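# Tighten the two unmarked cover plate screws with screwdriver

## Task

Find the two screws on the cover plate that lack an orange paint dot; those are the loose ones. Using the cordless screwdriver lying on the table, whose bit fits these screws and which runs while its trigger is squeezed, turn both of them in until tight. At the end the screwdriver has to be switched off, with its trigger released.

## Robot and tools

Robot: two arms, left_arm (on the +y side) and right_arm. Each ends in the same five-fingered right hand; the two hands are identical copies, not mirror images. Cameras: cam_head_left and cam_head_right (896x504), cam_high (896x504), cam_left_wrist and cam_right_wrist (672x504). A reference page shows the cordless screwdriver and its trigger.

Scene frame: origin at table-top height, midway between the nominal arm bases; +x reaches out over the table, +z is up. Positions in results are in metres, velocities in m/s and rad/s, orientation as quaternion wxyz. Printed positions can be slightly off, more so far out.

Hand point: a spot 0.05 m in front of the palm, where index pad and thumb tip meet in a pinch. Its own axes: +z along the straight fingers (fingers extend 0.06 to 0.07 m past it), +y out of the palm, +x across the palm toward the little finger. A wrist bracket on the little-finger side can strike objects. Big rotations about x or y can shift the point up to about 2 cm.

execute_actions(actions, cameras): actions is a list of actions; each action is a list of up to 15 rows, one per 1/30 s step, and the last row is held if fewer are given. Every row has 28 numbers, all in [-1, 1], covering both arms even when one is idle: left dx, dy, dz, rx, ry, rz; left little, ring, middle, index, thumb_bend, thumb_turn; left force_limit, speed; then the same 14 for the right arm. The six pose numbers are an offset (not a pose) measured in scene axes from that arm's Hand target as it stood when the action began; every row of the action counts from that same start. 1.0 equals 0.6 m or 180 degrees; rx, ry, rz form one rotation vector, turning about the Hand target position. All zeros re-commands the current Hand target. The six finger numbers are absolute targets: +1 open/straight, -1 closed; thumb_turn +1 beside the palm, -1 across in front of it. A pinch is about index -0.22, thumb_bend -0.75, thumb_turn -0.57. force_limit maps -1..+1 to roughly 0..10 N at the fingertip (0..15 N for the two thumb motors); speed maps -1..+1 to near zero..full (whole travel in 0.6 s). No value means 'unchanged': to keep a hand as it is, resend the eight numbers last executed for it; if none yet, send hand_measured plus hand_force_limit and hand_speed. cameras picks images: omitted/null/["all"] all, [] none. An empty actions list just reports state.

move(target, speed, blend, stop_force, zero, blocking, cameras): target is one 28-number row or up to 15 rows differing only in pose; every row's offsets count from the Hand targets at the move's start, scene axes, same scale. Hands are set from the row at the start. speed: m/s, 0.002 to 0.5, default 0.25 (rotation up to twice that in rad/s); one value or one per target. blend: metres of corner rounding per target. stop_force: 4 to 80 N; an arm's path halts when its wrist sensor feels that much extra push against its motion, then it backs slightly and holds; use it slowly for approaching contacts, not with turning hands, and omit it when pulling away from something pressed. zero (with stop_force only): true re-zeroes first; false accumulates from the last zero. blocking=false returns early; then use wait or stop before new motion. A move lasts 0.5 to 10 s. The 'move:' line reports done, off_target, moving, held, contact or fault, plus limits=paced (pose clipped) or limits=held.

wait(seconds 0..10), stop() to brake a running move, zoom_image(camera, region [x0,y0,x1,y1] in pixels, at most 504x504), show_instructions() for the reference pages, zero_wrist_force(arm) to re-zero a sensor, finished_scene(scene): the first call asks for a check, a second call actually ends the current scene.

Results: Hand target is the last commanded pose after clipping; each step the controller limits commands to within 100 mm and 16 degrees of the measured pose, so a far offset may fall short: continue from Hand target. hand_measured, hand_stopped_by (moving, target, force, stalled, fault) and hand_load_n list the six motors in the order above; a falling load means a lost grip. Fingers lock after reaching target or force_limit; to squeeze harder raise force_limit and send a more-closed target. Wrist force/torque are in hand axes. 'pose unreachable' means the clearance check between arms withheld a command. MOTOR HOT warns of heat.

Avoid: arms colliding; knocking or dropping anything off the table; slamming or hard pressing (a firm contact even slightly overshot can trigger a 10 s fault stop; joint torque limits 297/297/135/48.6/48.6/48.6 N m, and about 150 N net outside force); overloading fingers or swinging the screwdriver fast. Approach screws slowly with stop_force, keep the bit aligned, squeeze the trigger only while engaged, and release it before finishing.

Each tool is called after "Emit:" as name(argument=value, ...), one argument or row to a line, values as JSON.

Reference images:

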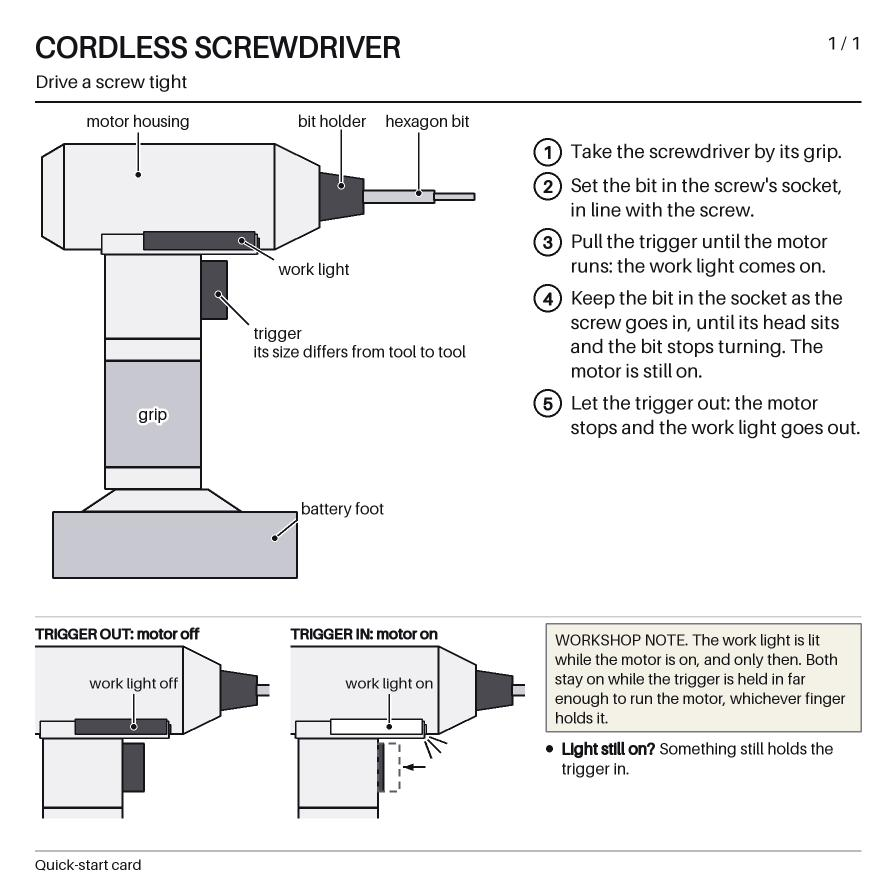

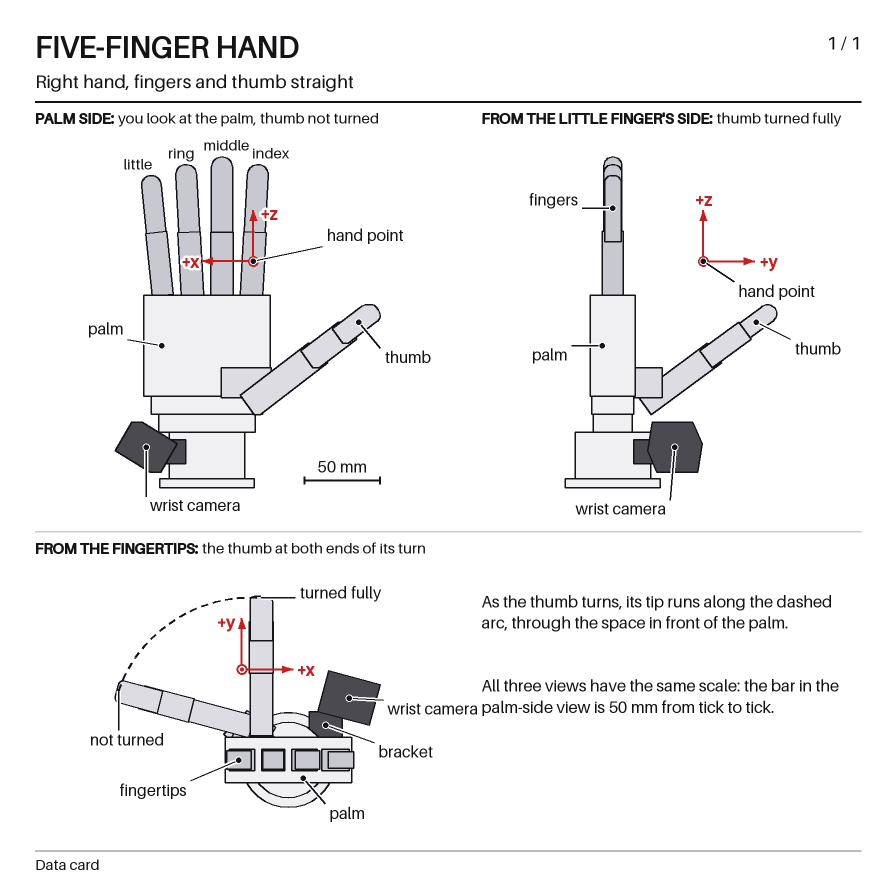

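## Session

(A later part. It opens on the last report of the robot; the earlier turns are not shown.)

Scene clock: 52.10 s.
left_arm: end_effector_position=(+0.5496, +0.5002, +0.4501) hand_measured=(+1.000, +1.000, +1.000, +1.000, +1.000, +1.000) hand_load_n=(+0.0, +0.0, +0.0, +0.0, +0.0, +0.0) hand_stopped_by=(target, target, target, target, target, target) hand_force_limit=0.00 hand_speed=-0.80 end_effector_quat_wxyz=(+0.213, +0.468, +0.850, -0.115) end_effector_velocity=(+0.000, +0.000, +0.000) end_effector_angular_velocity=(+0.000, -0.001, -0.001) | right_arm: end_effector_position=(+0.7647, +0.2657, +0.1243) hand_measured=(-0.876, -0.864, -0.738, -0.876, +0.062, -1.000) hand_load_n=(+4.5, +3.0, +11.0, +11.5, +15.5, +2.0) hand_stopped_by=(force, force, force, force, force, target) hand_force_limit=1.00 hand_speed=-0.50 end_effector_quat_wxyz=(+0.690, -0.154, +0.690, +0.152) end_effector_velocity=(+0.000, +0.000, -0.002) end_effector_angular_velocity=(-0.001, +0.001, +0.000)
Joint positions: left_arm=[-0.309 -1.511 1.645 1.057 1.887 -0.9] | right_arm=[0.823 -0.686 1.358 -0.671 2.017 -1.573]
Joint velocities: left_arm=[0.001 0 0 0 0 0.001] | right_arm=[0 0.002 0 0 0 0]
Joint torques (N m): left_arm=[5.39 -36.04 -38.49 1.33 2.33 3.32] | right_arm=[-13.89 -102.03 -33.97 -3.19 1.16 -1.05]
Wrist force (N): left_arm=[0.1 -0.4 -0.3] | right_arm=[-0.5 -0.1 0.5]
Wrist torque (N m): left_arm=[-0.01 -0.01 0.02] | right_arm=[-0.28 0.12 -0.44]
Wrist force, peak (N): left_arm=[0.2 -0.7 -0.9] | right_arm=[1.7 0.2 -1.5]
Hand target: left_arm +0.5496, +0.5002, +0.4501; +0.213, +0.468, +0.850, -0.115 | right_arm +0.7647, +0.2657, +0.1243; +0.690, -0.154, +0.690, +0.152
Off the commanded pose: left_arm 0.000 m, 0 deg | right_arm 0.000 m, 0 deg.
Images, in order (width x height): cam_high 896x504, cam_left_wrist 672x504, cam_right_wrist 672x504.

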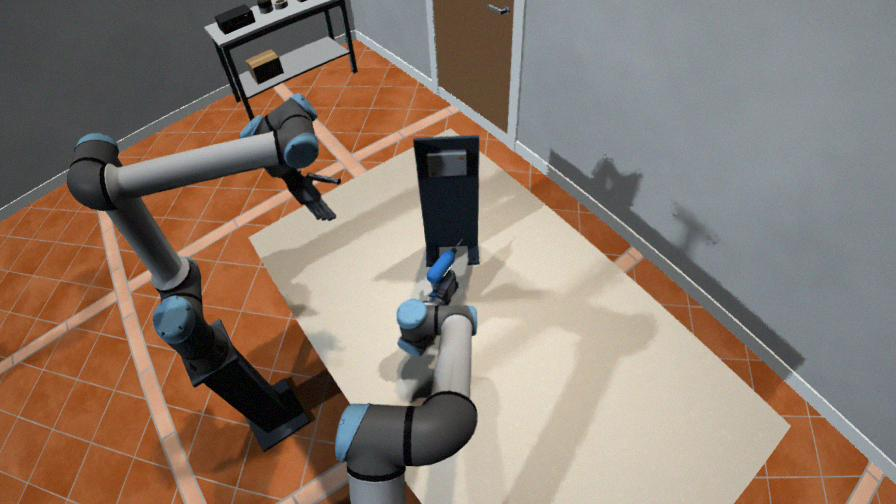

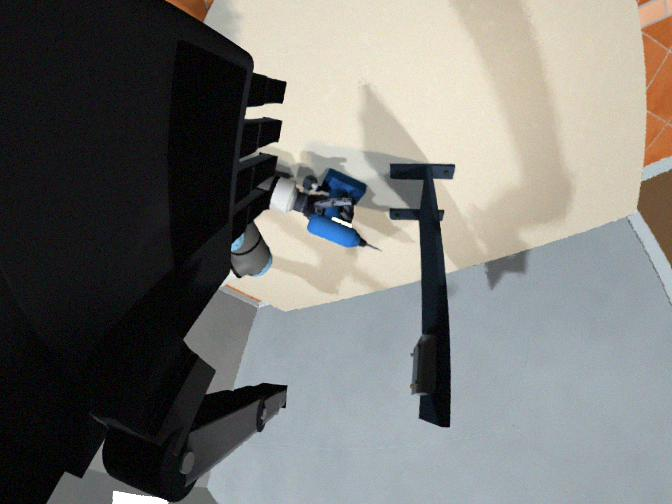

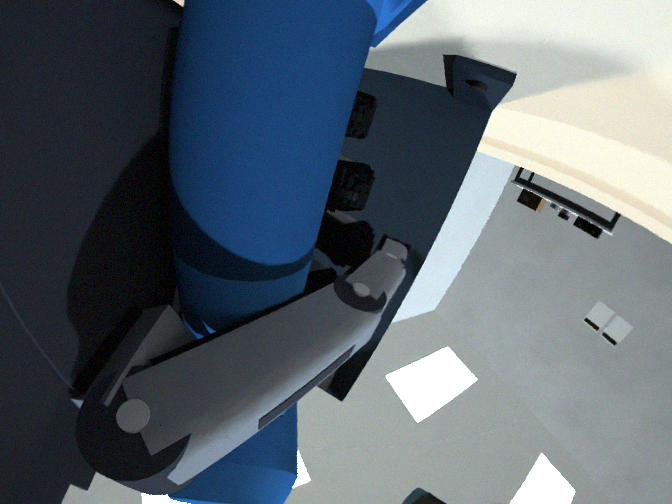

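Emit:
execute_actions(
  actions=[
    [[0,0,0,0,0,0,1,1,1,1,1,1,0,-0.8,0,0,0,0,0,0,-1,-1,-0.98,-0.55,-0.98,-1,1,-0.5]],
    [[0,0,0,0,0,0,1,1,1,1,1,1,0,-0.8,0,0,0,0,0,0,-0.98,-0.98,-1,-0.55,-0.96,-1,1,-0.8]],
    [[0,0,0,0,0,0,1,1,1,1,1,1,0,-0.8,0,0,0,0,0,0,-0.98,-0.98,-1,-0.55,-0.96,-1,1,-0.8]],
  ],
  cameras=[],
)

Emit:
move(
  target=[0,0,0,0,0,0,1,1,1,1,1,1,0,-0.8,0,0,0.1,0,0,0,-0.98,-0.98,-1,-0.55,-0.96,-1,1,-0.8],
  speed=0.06,
  cameras=["cam_left_wrist","cam_high"],
)

Emit:
zoom_image(
  camera="cam_left_wrist",
  region=[290, 160, 400, 260],
)

Scene clock: 54.00 s.
left_arm: end_effector_position=(+0.5496, +0.5002, +0.4501) hand_measured=(+1.000, +1.000, +1.000, +1.000, +1.000, +1.000) hand_load_n=(+0.0, +0.0, +0.0, +0.0, +0.0, +0.0) hand_stopped_by=(target, target, target, target, target, target) hand_force_limit=0.00 hand_speed=-0.80 end_effector_quat_wxyz=(+0.213, +0.468, +0.850, -0.115) end_effector_velocity=(+0.000, +0.000, +0.000) end_effector_angular_velocity=(+0.000, +0.000, +0.002) | right_arm: end_effector_position=(+0.7647, +0.2657, +0.1243) hand_measured=(-0.892, -0.882, -0.738, -0.550, +0.062, -1.000) hand_load_n=(+13.0, +11.0, +11.0, +0.0, +15.5, +2.0) hand_stopped_by=(force, force, force, target, force, target) hand_force_limit=1.00 hand_speed=-0.80 end_effector_quat_wxyz=(+0.690, -0.154, +0.690, +0.152) end_effector_velocity=(+0.000, +0.000, -0.001) end_effector_angular_velocity=(-0.001, +0.001, +0.001)
Joint positions: left_arm=[-0.309 -1.511 1.645 1.057 1.887 -0.9] | right_arm=[0.823 -0.686 1.358 -0.671 2.017 -1.573]
Joint velocities: left_arm=[0 0 0 0 -0.001 -0.002] | right_arm=[0 0.001 0 0 0 0]
Joint torques (N m): left_arm=[4.04 -34.2 -37.19 1.15 2.55 3.18] | right_arm=[-12.98 -103.08 -38.09 -2.92 1.07 -1.05]
Wrist force (N): left_arm=[0.2 -0.5 -0.4] | right_arm=[0.1 -0.3 0.6]
Wrist torque (N m): left_arm=[-0.02 -0.03 0.02] | right_arm=[-0.22 -0.36 0.07]
Wrist force, peak (N): left_arm=[0.6 -0.6 -0.6] | right_arm=[-1.5 -0.1 1.4]
Hand target: left_arm +0.5496, +0.5002, +0.4501; +0.213, +0.468, +0.850, -0.115 | right_arm +0.7647, +0.2657, +0.1243; +0.690, -0.154, +0.690, +0.152
Off the commanded pose: left_arm 0.000 m, 0 deg | right_arm 0.000 m, 0 deg.
No camera images: "cameras" was empty.

Scene clock: 55.27 s.
left_arm: end_effector_position=(+0.5496, +0.5002, +0.4501) hand_measured=(+1.000, +1.000, +1.000, +1.000, +1.000, +1.000) hand_load_n=(+0.0, +0.0, +0.0, +0.0, +0.0, +0.0) hand_stopped_by=(target, target, target, target, target, target) hand_force_limit=0.00 hand_speed=-0.80 end_effector_quat_wxyz=(+0.213, +0.468, +0.850, -0.115) end_effector_velocity=(+0.000, +0.000, +0.000) end_effector_angular_velocity=(+0.000, +0.001, +0.001) | right_arm: end_effector_position=(+0.7647, +0.2657, +0.1845) hand_measured=(-0.892, -0.882, -0.738, -0.550, +0.062, -1.000) hand_load_n=(+12.0, +10.5, +11.0, +0.0, +15.0, +2.0) hand_stopped_by=(force, force, force, target, force, target) hand_force_limit=1.00 hand_speed=-0.80 end_effector_quat_wxyz=(+0.690, -0.154, +0.690, +0.152) end_effector_velocity=(+0.000, +0.000, -0.001) end_effector_angular_velocity=(+0.002, -0.002, +0.000)
Joint positions: left_arm=[-0.309 -1.511 1.645 1.057 1.887 -0.9] | right_arm=[0.822 -0.746 1.347 -0.6 2.017 -1.573]
Joint velocities: left_arm=[0 0 0 0 0 -0.001] | right_arm=[0 0.002 0.001 -0.005 0 0]
Joint torques (N m): left_arm=[3.89 -36.23 -37.35 1.84 1.85 3.19] | right_arm=[-15.26 -108.92 -37.74 -7.51 -0.55 -0.43]
Wrist force (N): left_arm=[0.3 -0.6 -0.2] | right_arm=[10.1 -0.4 0.2]
Wrist torque (N m): left_arm=[-0.05 -0.05 0.03] | right_arm=[-0.24 -0.37 0.09]
Wrist force, peak (N): left_arm=[0.3 -0.2 -0.9] | right_arm=[11.9 -0.5 -0.6]
Hand target: left_arm +0.5496, +0.5002, +0.4501; +0.213, +0.468, +0.850, -0.115 | right_arm +0.7647, +0.2656, +0.1843; +0.690, -0.154, +0.690, +0.152
Off the commanded pose: left_arm 0.000 m, 0 deg | right_arm 0.000 m, 0 deg.
move: done
Images, in order (width x height): cam_high 896x504, cam_left_wrist 672x504.

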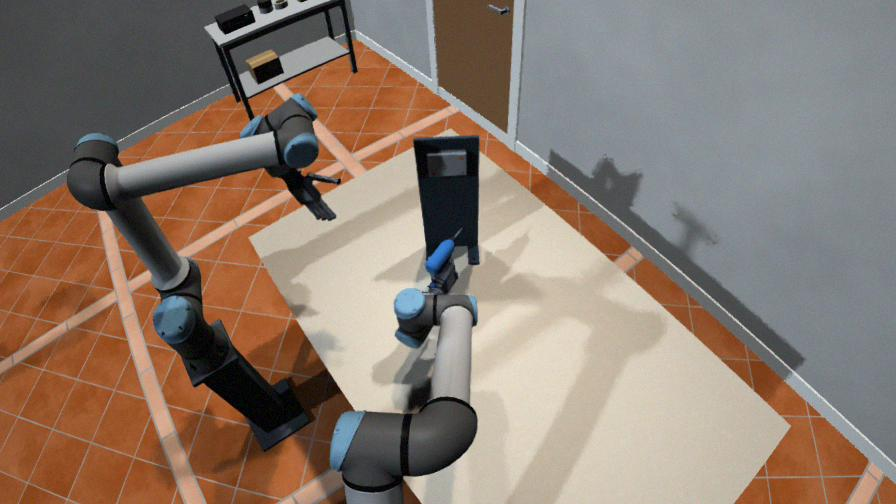

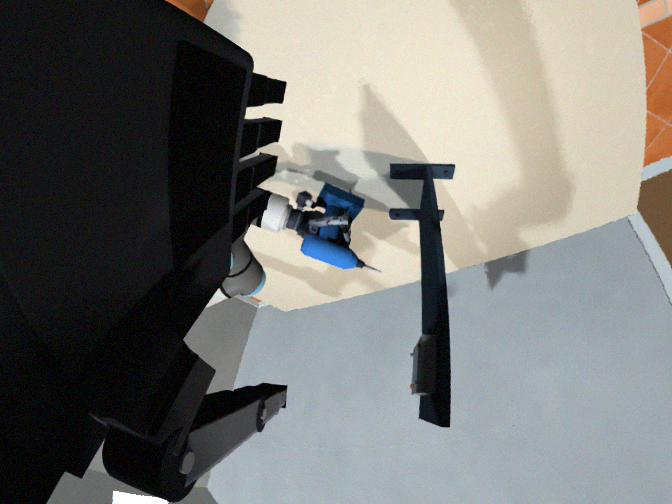

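Scaled by 4.582 from the camera's 672x504 image, which has a finer 960x720 frame.

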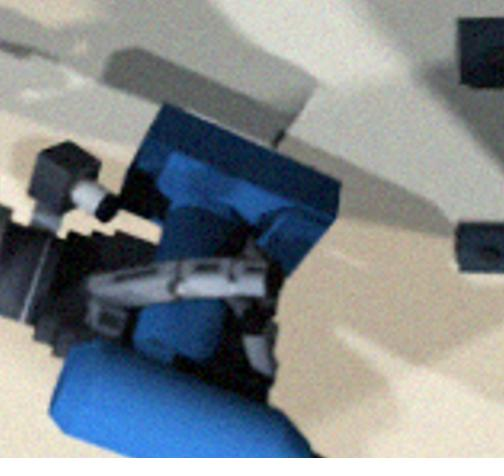

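Emit:
move(
  target=[0,0,0,0,0,0,1,1,1,1,1,1,0,-0.8,-0.108,-0.076,0.243,0,0,0.1444,-0.98,-0.98,-1,-0.55,-0.96,-1,1,-0.8],
  speed=0.15,
)

Emit:
zoom_image(
  camera="cam_high",
  region=[380, 120, 500, 270],
)

Emit:
zoom_image(
  camera="cam_right_wrist",
  region=[200, 0, 560, 360],
)

Scene clock: 58.53 s.
left_arm: end_effector_position=(+0.5496, +0.5002, +0.4501) hand_measured=(+1.000, +1.000, +1.000, +1.000, +1.000, +1.000) hand_load_n=(+0.0, +0.0, +0.0, +0.0, +0.0, +0.0) hand_stopped_by=(target, target, target, target, target, target) hand_force_limit=0.00 hand_speed=-0.80 end_effector_quat_wxyz=(+0.213, +0.468, +0.850, -0.115) end_effector_velocity=(+0.000, -0.001, +0.000) end_effector_angular_velocity=(-0.001, +0.000, +0.000) | right_arm: end_effector_position=(+0.7000, +0.2198, +0.3298) hand_measured=(-0.892, -0.882, -0.738, -0.550, +0.062, -1.000) hand_load_n=(+12.0, +11.0, +11.0, +0.0, +15.0, +2.5) hand_stopped_by=(force, force, force, target, force, target) hand_force_limit=1.00 hand_speed=-0.80 end_effector_quat_wxyz=(+0.639, -0.305, +0.638, +0.304) end_effector_velocity=(+0.000, +0.001, -0.001) end_effector_angular_velocity=(+0.000, +0.000, +0.002)
Joint positions: left_arm=[-0.309 -1.511 1.645 1.057 1.887 -0.9] | right_arm=[0.701 -1.001 1.508 -0.507 1.442 -1.572]
Joint velocities: left_arm=[-0.001 0 0 0 0 -0.001] | right_arm=[0 0.001 -0.001 -0.001 -0.002 0]
Joint torques (N m): left_arm=[6.14 -35.58 -36.2 1.74 2.18 3.01] | right_arm=[14.41 -106.67 -51.57 -6.64 -1.34 0.09]
Wrist force (N): left_arm=[0.0 -0.9 -0.2] | right_arm=[9.5 -0.2 0.0]
Wrist torque (N m): left_arm=[-0.09 0.00 0.00] | right_arm=[-0.22 -0.29 0.04]
Wrist force, peak (N): left_arm=[0.2 -0.9 -0.9] | right_arm=[12.9 0.5 0.5]
Hand target: left_arm +0.5496, +0.5002, +0.4501; +0.213, +0.468, +0.850, -0.115 | right_arm +0.6999, +0.2199, +0.3299; +0.639, -0.305, +0.638, +0.304
Off the commanded pose: left_arm 0.000 m, 0 deg | right_arm 0.000 m, 0 deg.
move: done

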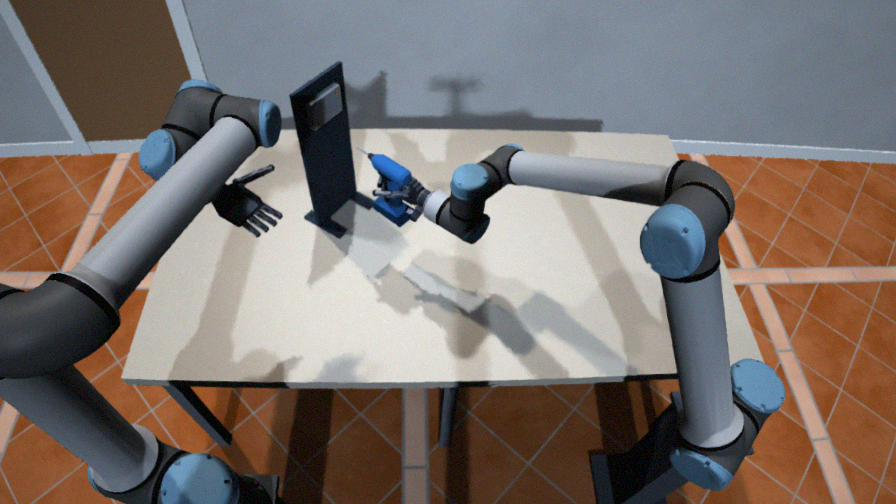

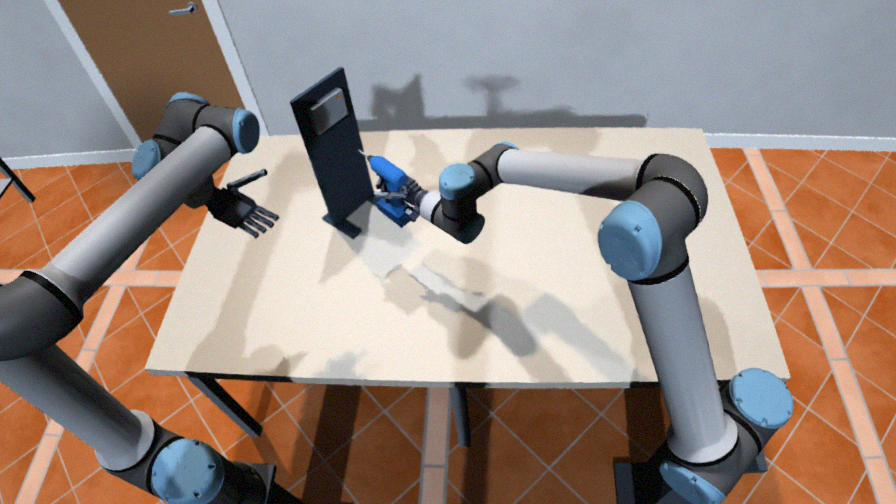

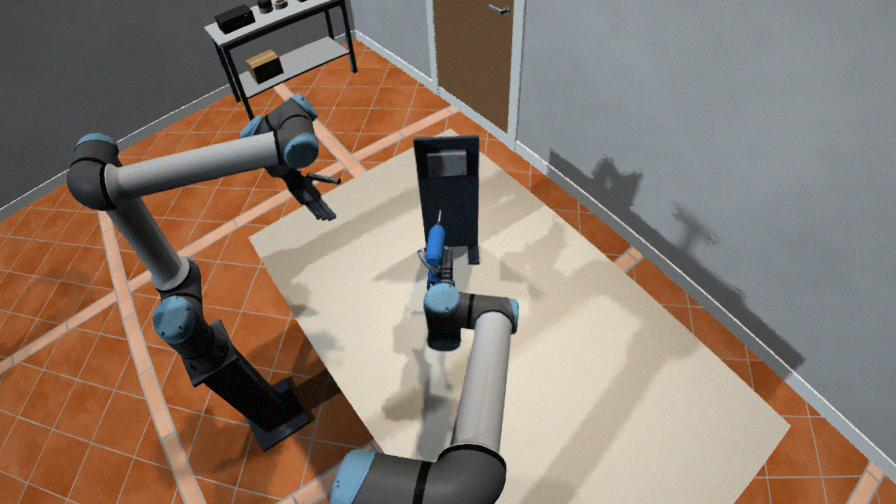

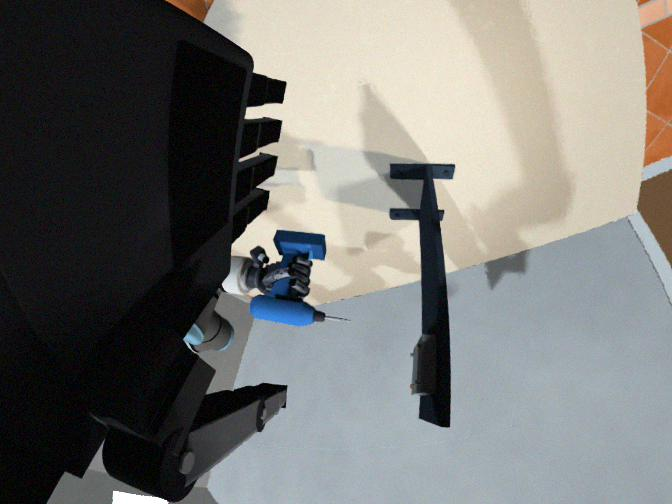

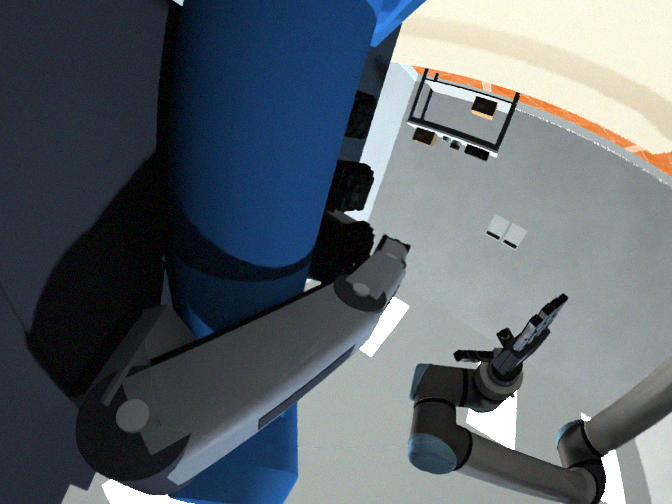

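Scaled by 3.360.

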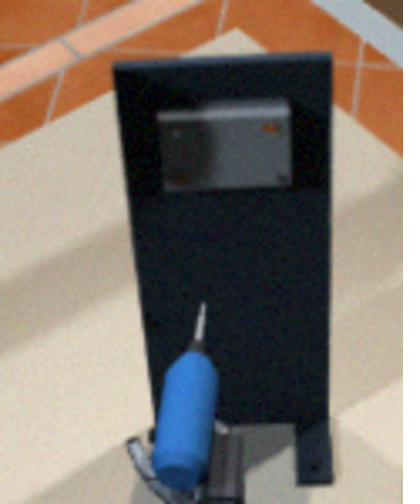

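Scaled by 1.400 from the camera's 672x504 image, which has a finer 960x720 frame.

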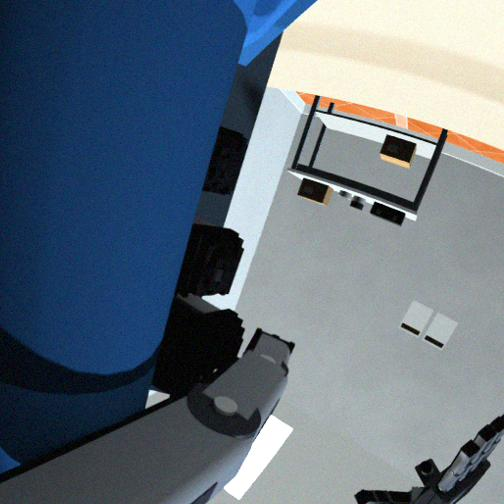

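Emit:
move(
  target=[0.18,0.2,-0.05,0,0,0,1,1,1,1,1,1,0,-0.8,0.03,-0.02,0.075,0,0,0,-0.98,-0.98,-1,-0.55,-0.96,-1,1,-0.8],
  speed=0.15,
  cameras=["cam_high","cam_left_wrist","cam_head_right"],
)

Emit:
zoom_image(
  camera="cam_high",
  region=[390, 130, 490, 230],
)

Emit:
zoom_image(
  camera="cam_head_right",
  region=[280, 60, 400, 180],
)

Scene clock: 60.50 s.
left_arm: end_effector_position=(+0.6576, +0.6204, +0.4196) hand_measured=(+1.000, +1.000, +1.000, +1.000, +1.000, +1.000) hand_load_n=(+0.0, +0.0, +0.0, +0.0, +0.0, +0.0) hand_stopped_by=(target, target, target, target, target, target) hand_force_limit=0.00 hand_speed=-0.80 end_effector_quat_wxyz=(+0.213, +0.468, +0.850, -0.115) end_effector_velocity=(+0.000, +0.001, +0.000) end_effector_angular_velocity=(+0.001, -0.001, +0.000) | right_arm: end_effector_position=(+0.7180, +0.2078, +0.3750) hand_measured=(-0.892, -0.882, -0.738, -0.550, +0.062, -1.000) hand_load_n=(+11.5, +10.5, +11.0, +0.0, +15.5, +2.5) hand_stopped_by=(force, force, force, target, force, target) hand_force_limit=1.00 hand_speed=-0.80 end_effector_quat_wxyz=(+0.639, -0.305, +0.638, +0.304) end_effector_velocity=(-0.001, +0.000, +0.001) end_effector_angular_velocity=(+0.001, +0.000, +0.000)
Joint positions: left_arm=[-0.066 -1.282 1.445 1.115 1.968 -0.655] | right_arm=[0.675 -1.034 1.473 -0.44 1.417 -1.572]
Joint velocities: left_arm=[0 0 0 -0.001 -0.001 0] | right_arm=[0 -0.001 0 0 0 0]
Joint torques (N m): left_arm=[5.39 -57.47 -30.98 -0.6 -0.53 -2.37] | right_arm=[14.28 -91.83 -41.33 -6.95 1.84 1.89]
Wrist force (N): left_arm=[0.0 -0.4 -0.4] | right_arm=[10.1 0.0 0.3]
Wrist torque (N m): left_arm=[0.00 -0.01 0.03] | right_arm=[-0.21 -0.41 0.11]
Wrist force, peak (N): left_arm=[-0.4 -2.1 -0.3] | right_arm=[11.1 0.2 -0.1]
Hand target: left_arm +0.6576, +0.6204, +0.4195; +0.213, +0.468, +0.850, -0.115 | right_arm +0.7179, +0.2079, +0.3749; +0.639, -0.305, +0.638, +0.304
Off the commanded pose: left_arm 0.001 m, 0 deg | right_arm 0.000 m, 0 deg.
move: done
Images, in order (width x height): cam_head_right 896x504, cam_high 896x504, cam_left_wrist 672x504.

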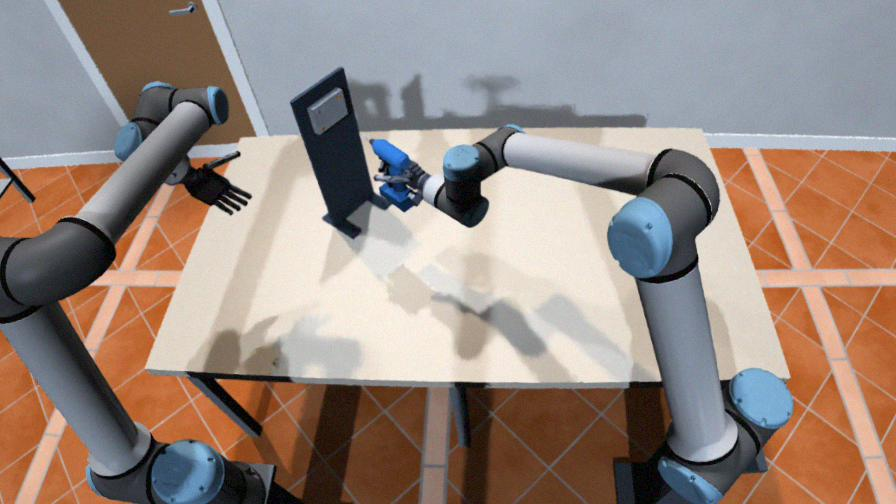

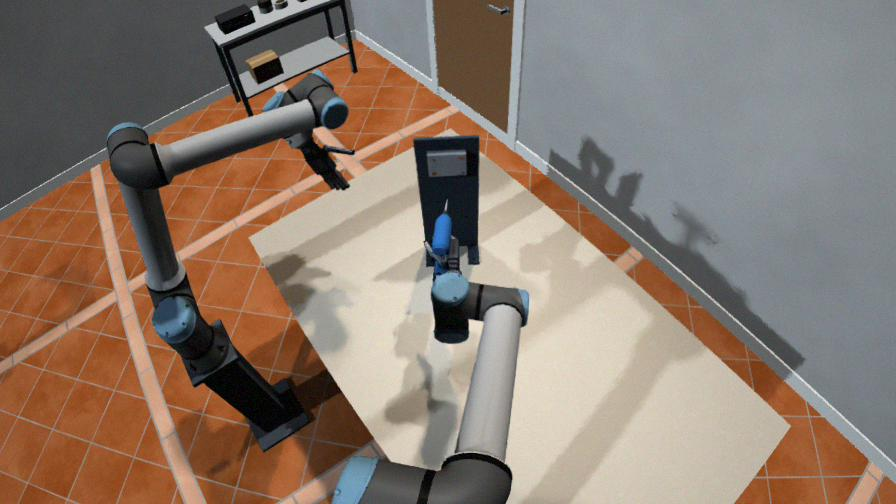

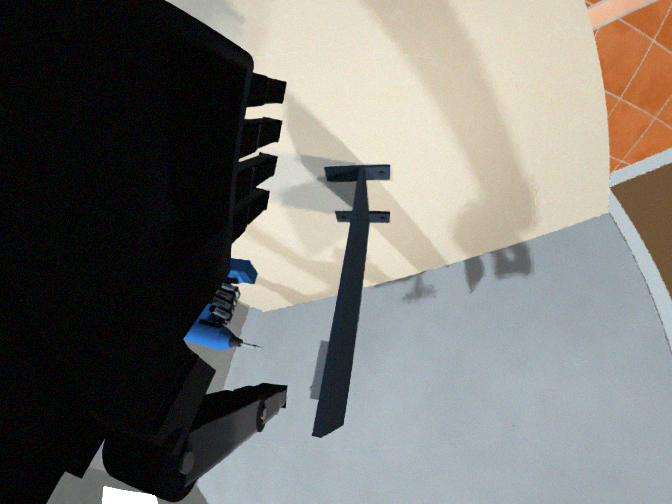

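Scaled by 5.040.

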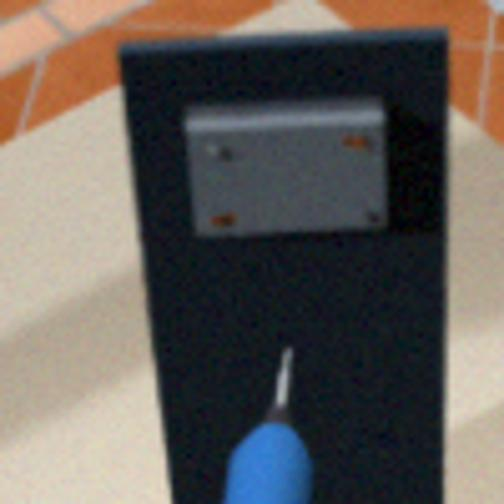

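Scaled by 4.200.

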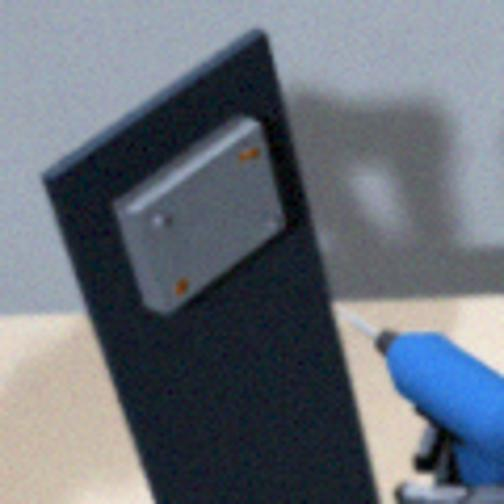

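Emit:
move(
  target=[0,0,0,0,0,0,1,1,1,1,1,1,0,-0.8,0.051,0.066,0.02,0,0,0,-0.98,-0.98,-1,-0.55,-0.96,-1,1,-0.8],
  speed=0.1,
  stop_force=8,
  cameras=["cam_high","cam_left_wrist","cam_head_right","cam_head_left"],
)

Emit:
zoom_image(
  camera="cam_high",
  region=[390, 130, 490, 230],
)

Emit:
zoom_image(
  camera="cam_head_right",
  region=[280, 60, 400, 180],
)

Emit:
zoom_image(
  camera="cam_left_wrist",
  region=[180, 250, 380, 450],
)

Emit:
zoom_image(
  camera="cam_head_left",
  region=[280, 60, 400, 180],
)

Scene clock: 62.87 s.
left_arm: end_effector_position=(+0.6576, +0.6204, +0.4195) hand_measured=(+1.000, +1.000, +1.000, +1.000, +1.000, +1.000) hand_load_n=(+0.0, +0.0, +0.0, +0.0, -0.5, +0.0) hand_stopped_by=(target, target, target, target, target, target) hand_force_limit=0.00 hand_speed=-0.80 end_effector_quat_wxyz=(+0.213, +0.468, +0.850, -0.115) end_effector_velocity=(+0.000, +0.000, +0.000) end_effector_angular_velocity=(-0.001, +0.000, +0.002) | right_arm: end_effector_position=(+0.7485, +0.2475, +0.3870) hand_measured=(-0.892, -0.882, -0.738, -0.550, +0.062, -1.000) hand_load_n=(+11.5, +10.5, +11.0, +0.0, +15.5, +2.5) hand_stopped_by=(force, force, force, target, force, target) hand_force_limit=1.00 hand_speed=-0.80 end_effector_quat_wxyz=(+0.639, -0.305, +0.638, +0.304) end_effector_velocity=(+0.000, +0.000, -0.002) end_effector_angular_velocity=(-0.001, +0.001, +0.000)
Joint positions: left_arm=[-0.066 -1.282 1.445 1.115 1.968 -0.655] | right_arm=[0.685 -0.964 1.336 -0.373 1.427 -1.572]
Joint velocities: left_arm=[0.001 0 0 -0.001 0.001 -0.002] | right_arm=[0 0.002 0 0 0 0]
Joint torques (N m): left_arm=[6.81 -58.58 -29.4 0.45 -0.81 -2.71] | right_arm=[-15.24 -105.22 -52.64 -6.42 -1.58 -0.45]
Wrist force (N): left_arm=[0.2 -0.5 -0.4] | right_arm=[10.0 -0.1 -0.1]
Wrist torque (N m): left_arm=[-0.01 -0.04 0.04] | right_arm=[-0.20 -0.34 0.09]
Wrist force, peak (N): left_arm=[0.5 -0.6 -0.9] | right_arm=[10.8 -0.2 -2.2]
Hand target: left_arm +0.6576, +0.6204, +0.4195; +0.213, +0.468, +0.850, -0.115 | right_arm +0.7485, +0.2475, +0.3870; +0.639, -0.305, +0.638, +0.304
Off the commanded pose: left_arm 0.000 m, 0 deg | right_arm 0.000 m, 0 deg.
move: done
Images, in order (width x height): cam_head_left 896x504, cam_head_right 896x504, cam_high 896x504, cam_left_wrist 672x504.

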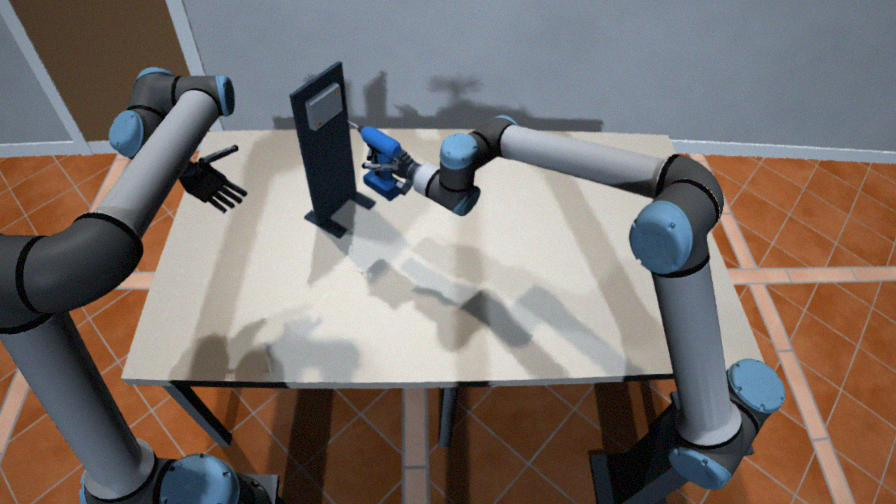

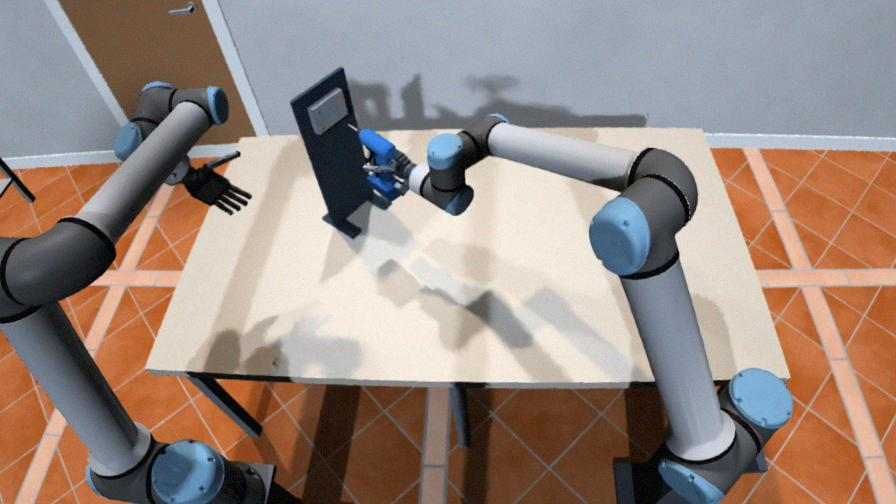

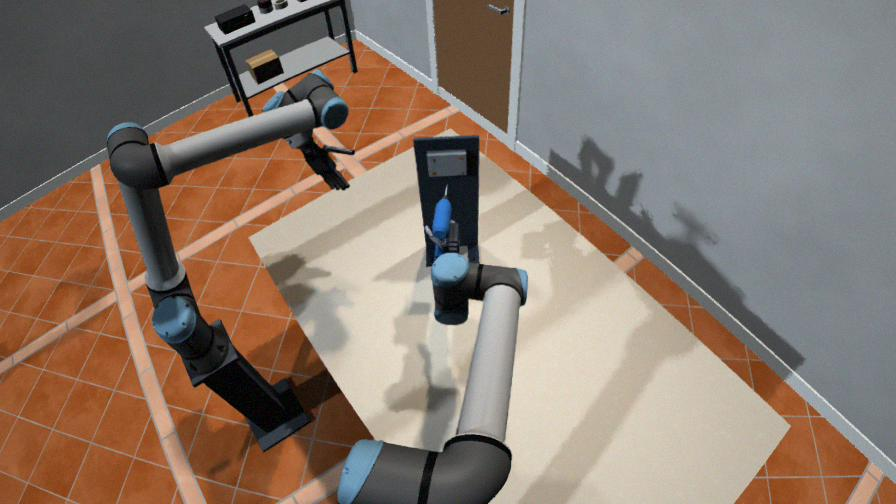

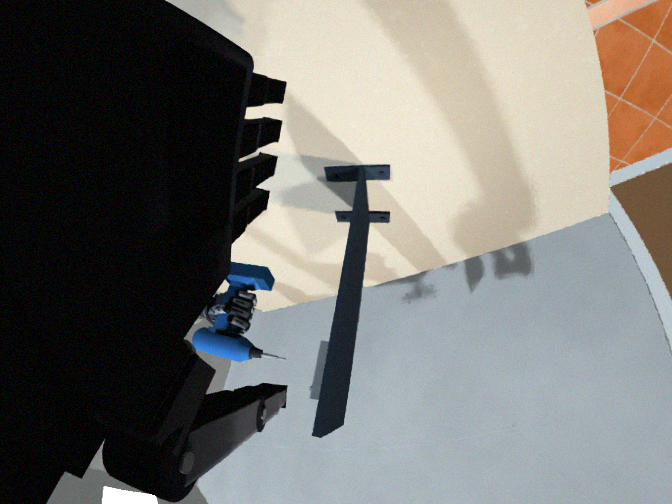

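Scaled by 5.040.

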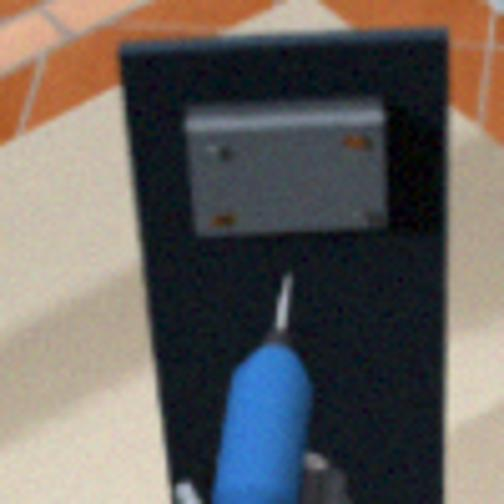

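Scaled by 4.200.

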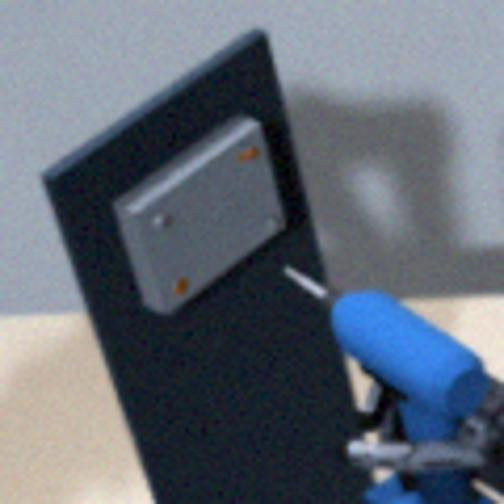

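Scaled by 2.520 from the camera's 672x504 image, which has a finer 960x720 frame.

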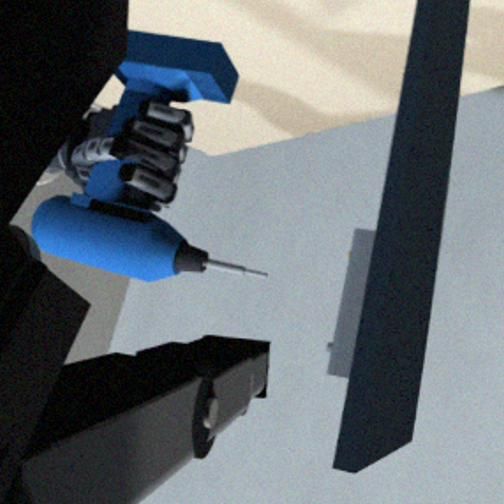

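Scaled by 4.200.

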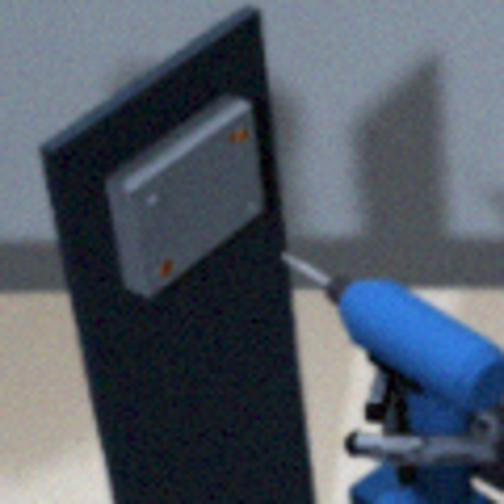

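Emit:
move(
  target=[
    [0,0,0,0,0,0,1,1,1,1,1,1,0,-0.8,0.036,0.102,0,0,0,0,-0.98,-0.98,-1,-0.55,-0.96,-1,1,-0.8],
    [0,0,0,0,0,0,1,1,1,1,1,1,0,-0.8,0.0567,0.1673,0,0,0,0,-0.98,-0.98,-1,-0.55,-0.96,-1,1,-0.8],
  ],
  speed=[0.06,0.02],
  stop_force=8,
  cameras=["cam_high","cam_left_wrist","cam_head_right"],
)

Emit:
zoom_image(
  camera="cam_high",
  region=[390, 130, 490, 230],
)

Emit:
zoom_image(
  camera="cam_head_right",
  region=[280, 60, 400, 180],
)

Emit:
zoom_image(
  camera="cam_left_wrist",
  region=[180, 250, 380, 450],
)

Scene clock: 66.33 s.
left_arm: end_effector_position=(+0.6576, +0.6204, +0.4195) hand_measured=(+1.000, +1.000, +1.000, +1.000, +1.000, +1.000) hand_load_n=(+0.0, +0.0, +0.0, +0.0, -0.5, +0.0) hand_stopped_by=(target, target, target, target, target, target) hand_force_limit=0.00 hand_speed=-0.80 end_effector_quat_wxyz=(+0.213, +0.468, +0.850, -0.115) end_effector_velocity=(+0.000, +0.000, +0.000) end_effector_angular_velocity=(+0.000, +0.000, +0.000) | right_arm: end_effector_position=(+0.7739, +0.3208, +0.3870) hand_measured=(-0.892, -0.882, -0.738, -0.550, +0.062, -1.000) hand_load_n=(+11.5, +10.0, +11.0, +0.0, +15.5, +2.0) hand_stopped_by=(force, force, force, target, force, target) hand_force_limit=1.00 hand_speed=-0.80 end_effector_quat_wxyz=(+0.639, -0.305, +0.638, +0.304) end_effector_velocity=(+0.001, +0.000, -0.002) end_effector_angular_velocity=(+0.000, +0.001, -0.001)
Joint positions: left_arm=[-0.066 -1.282 1.445 1.115 1.968 -0.655] | right_arm=[0.724 -0.84 1.125 -0.285 1.465 -1.572]
Joint velocities: left_arm=[0 0 0 0 0 0] | right_arm=[0 0.002 0 -0.001 0 0]
Joint torques (N m): left_arm=[9.08 -56.36 -31.49 1.9 -0.81 -3.65] | right_arm=[-14.1 -115.92 -54.75 -2.55 -1.6 -1.29]
Wrist force (N): left_arm=[-0.1 0.2 -0.4] | right_arm=[9.9 -0.5 0.0]
Wrist torque (N m): left_arm=[0.08 0.01 0.04] | right_arm=[-0.26 -0.34 0.07]
Wrist force, peak (N): left_arm=[0.6 -0.4 -0.7] | right_arm=[16.9 -0.1 -27.3]
Hand target: left_arm +0.6576, +0.6204, +0.4195; +0.213, +0.468, +0.850, -0.115 | right_arm +0.7739, +0.3208, +0.3870; +0.639, -0.305, +0.638, +0.304
Off the commanded pose: left_arm 0.000 m, 0 deg | right_arm 0.028 m, 0 deg.
move: contact (right_arm); path passed 1 of 2 targets
Images, in order (width x height): cam_head_right 896x504, cam_high 896x504, cam_left_wrist 672x504.

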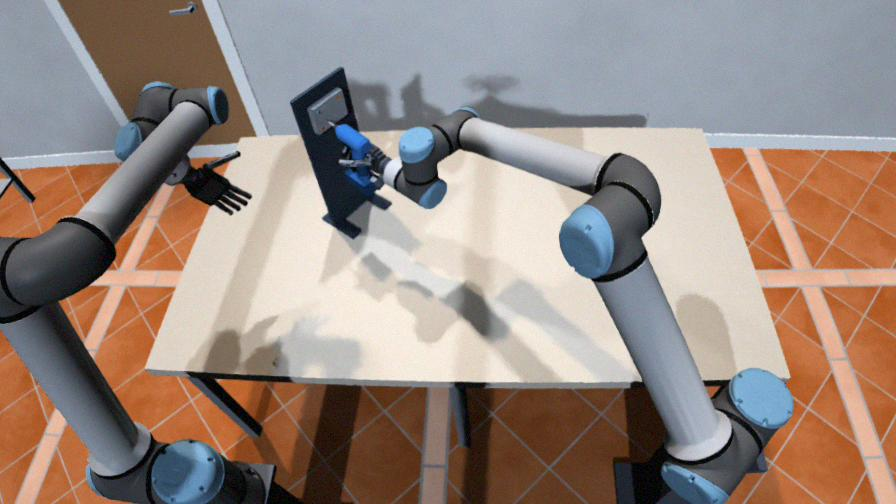

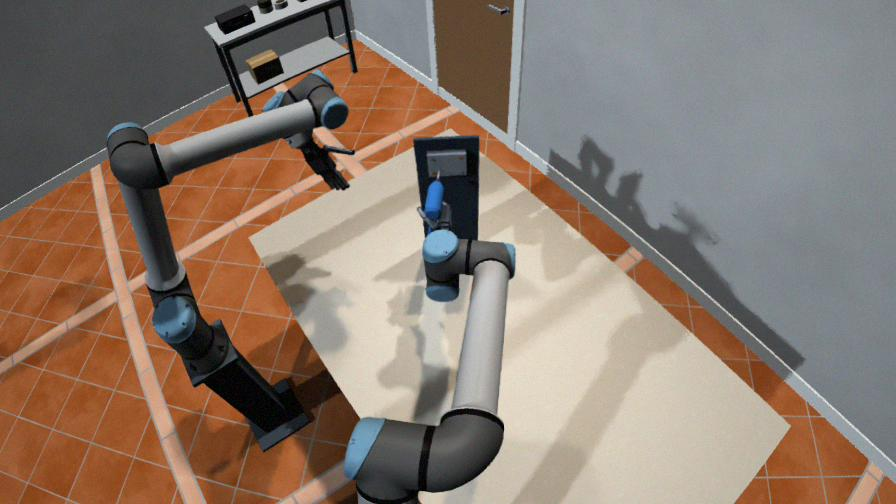

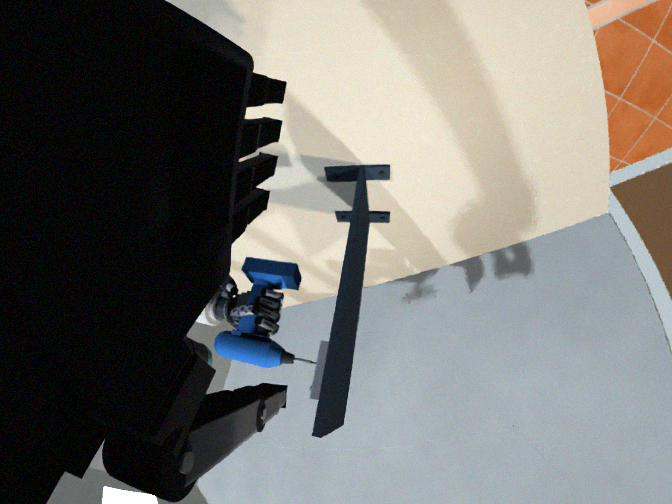

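Scaled by 5.040.

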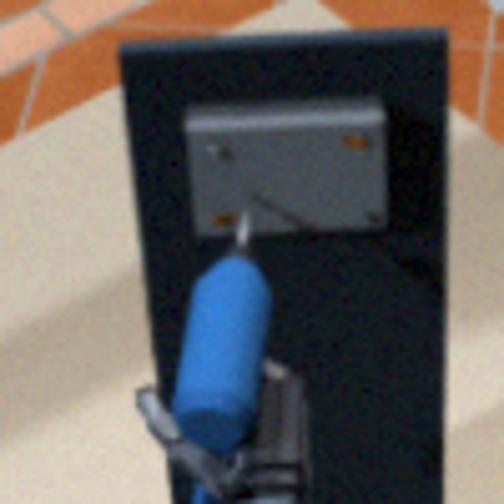

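Scaled by 4.200.

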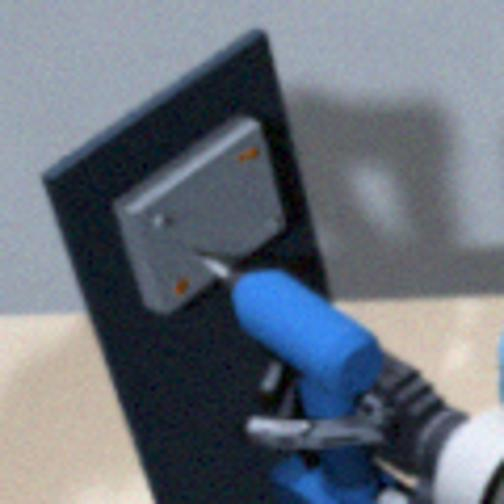

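Scaled by 2.520 from the camera's 672x504 image, which has a finer 960x720 frame.

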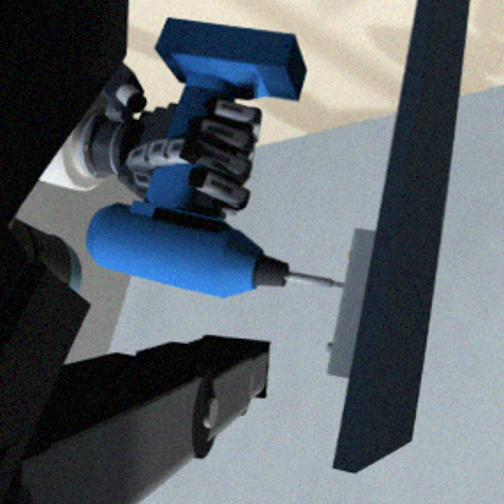

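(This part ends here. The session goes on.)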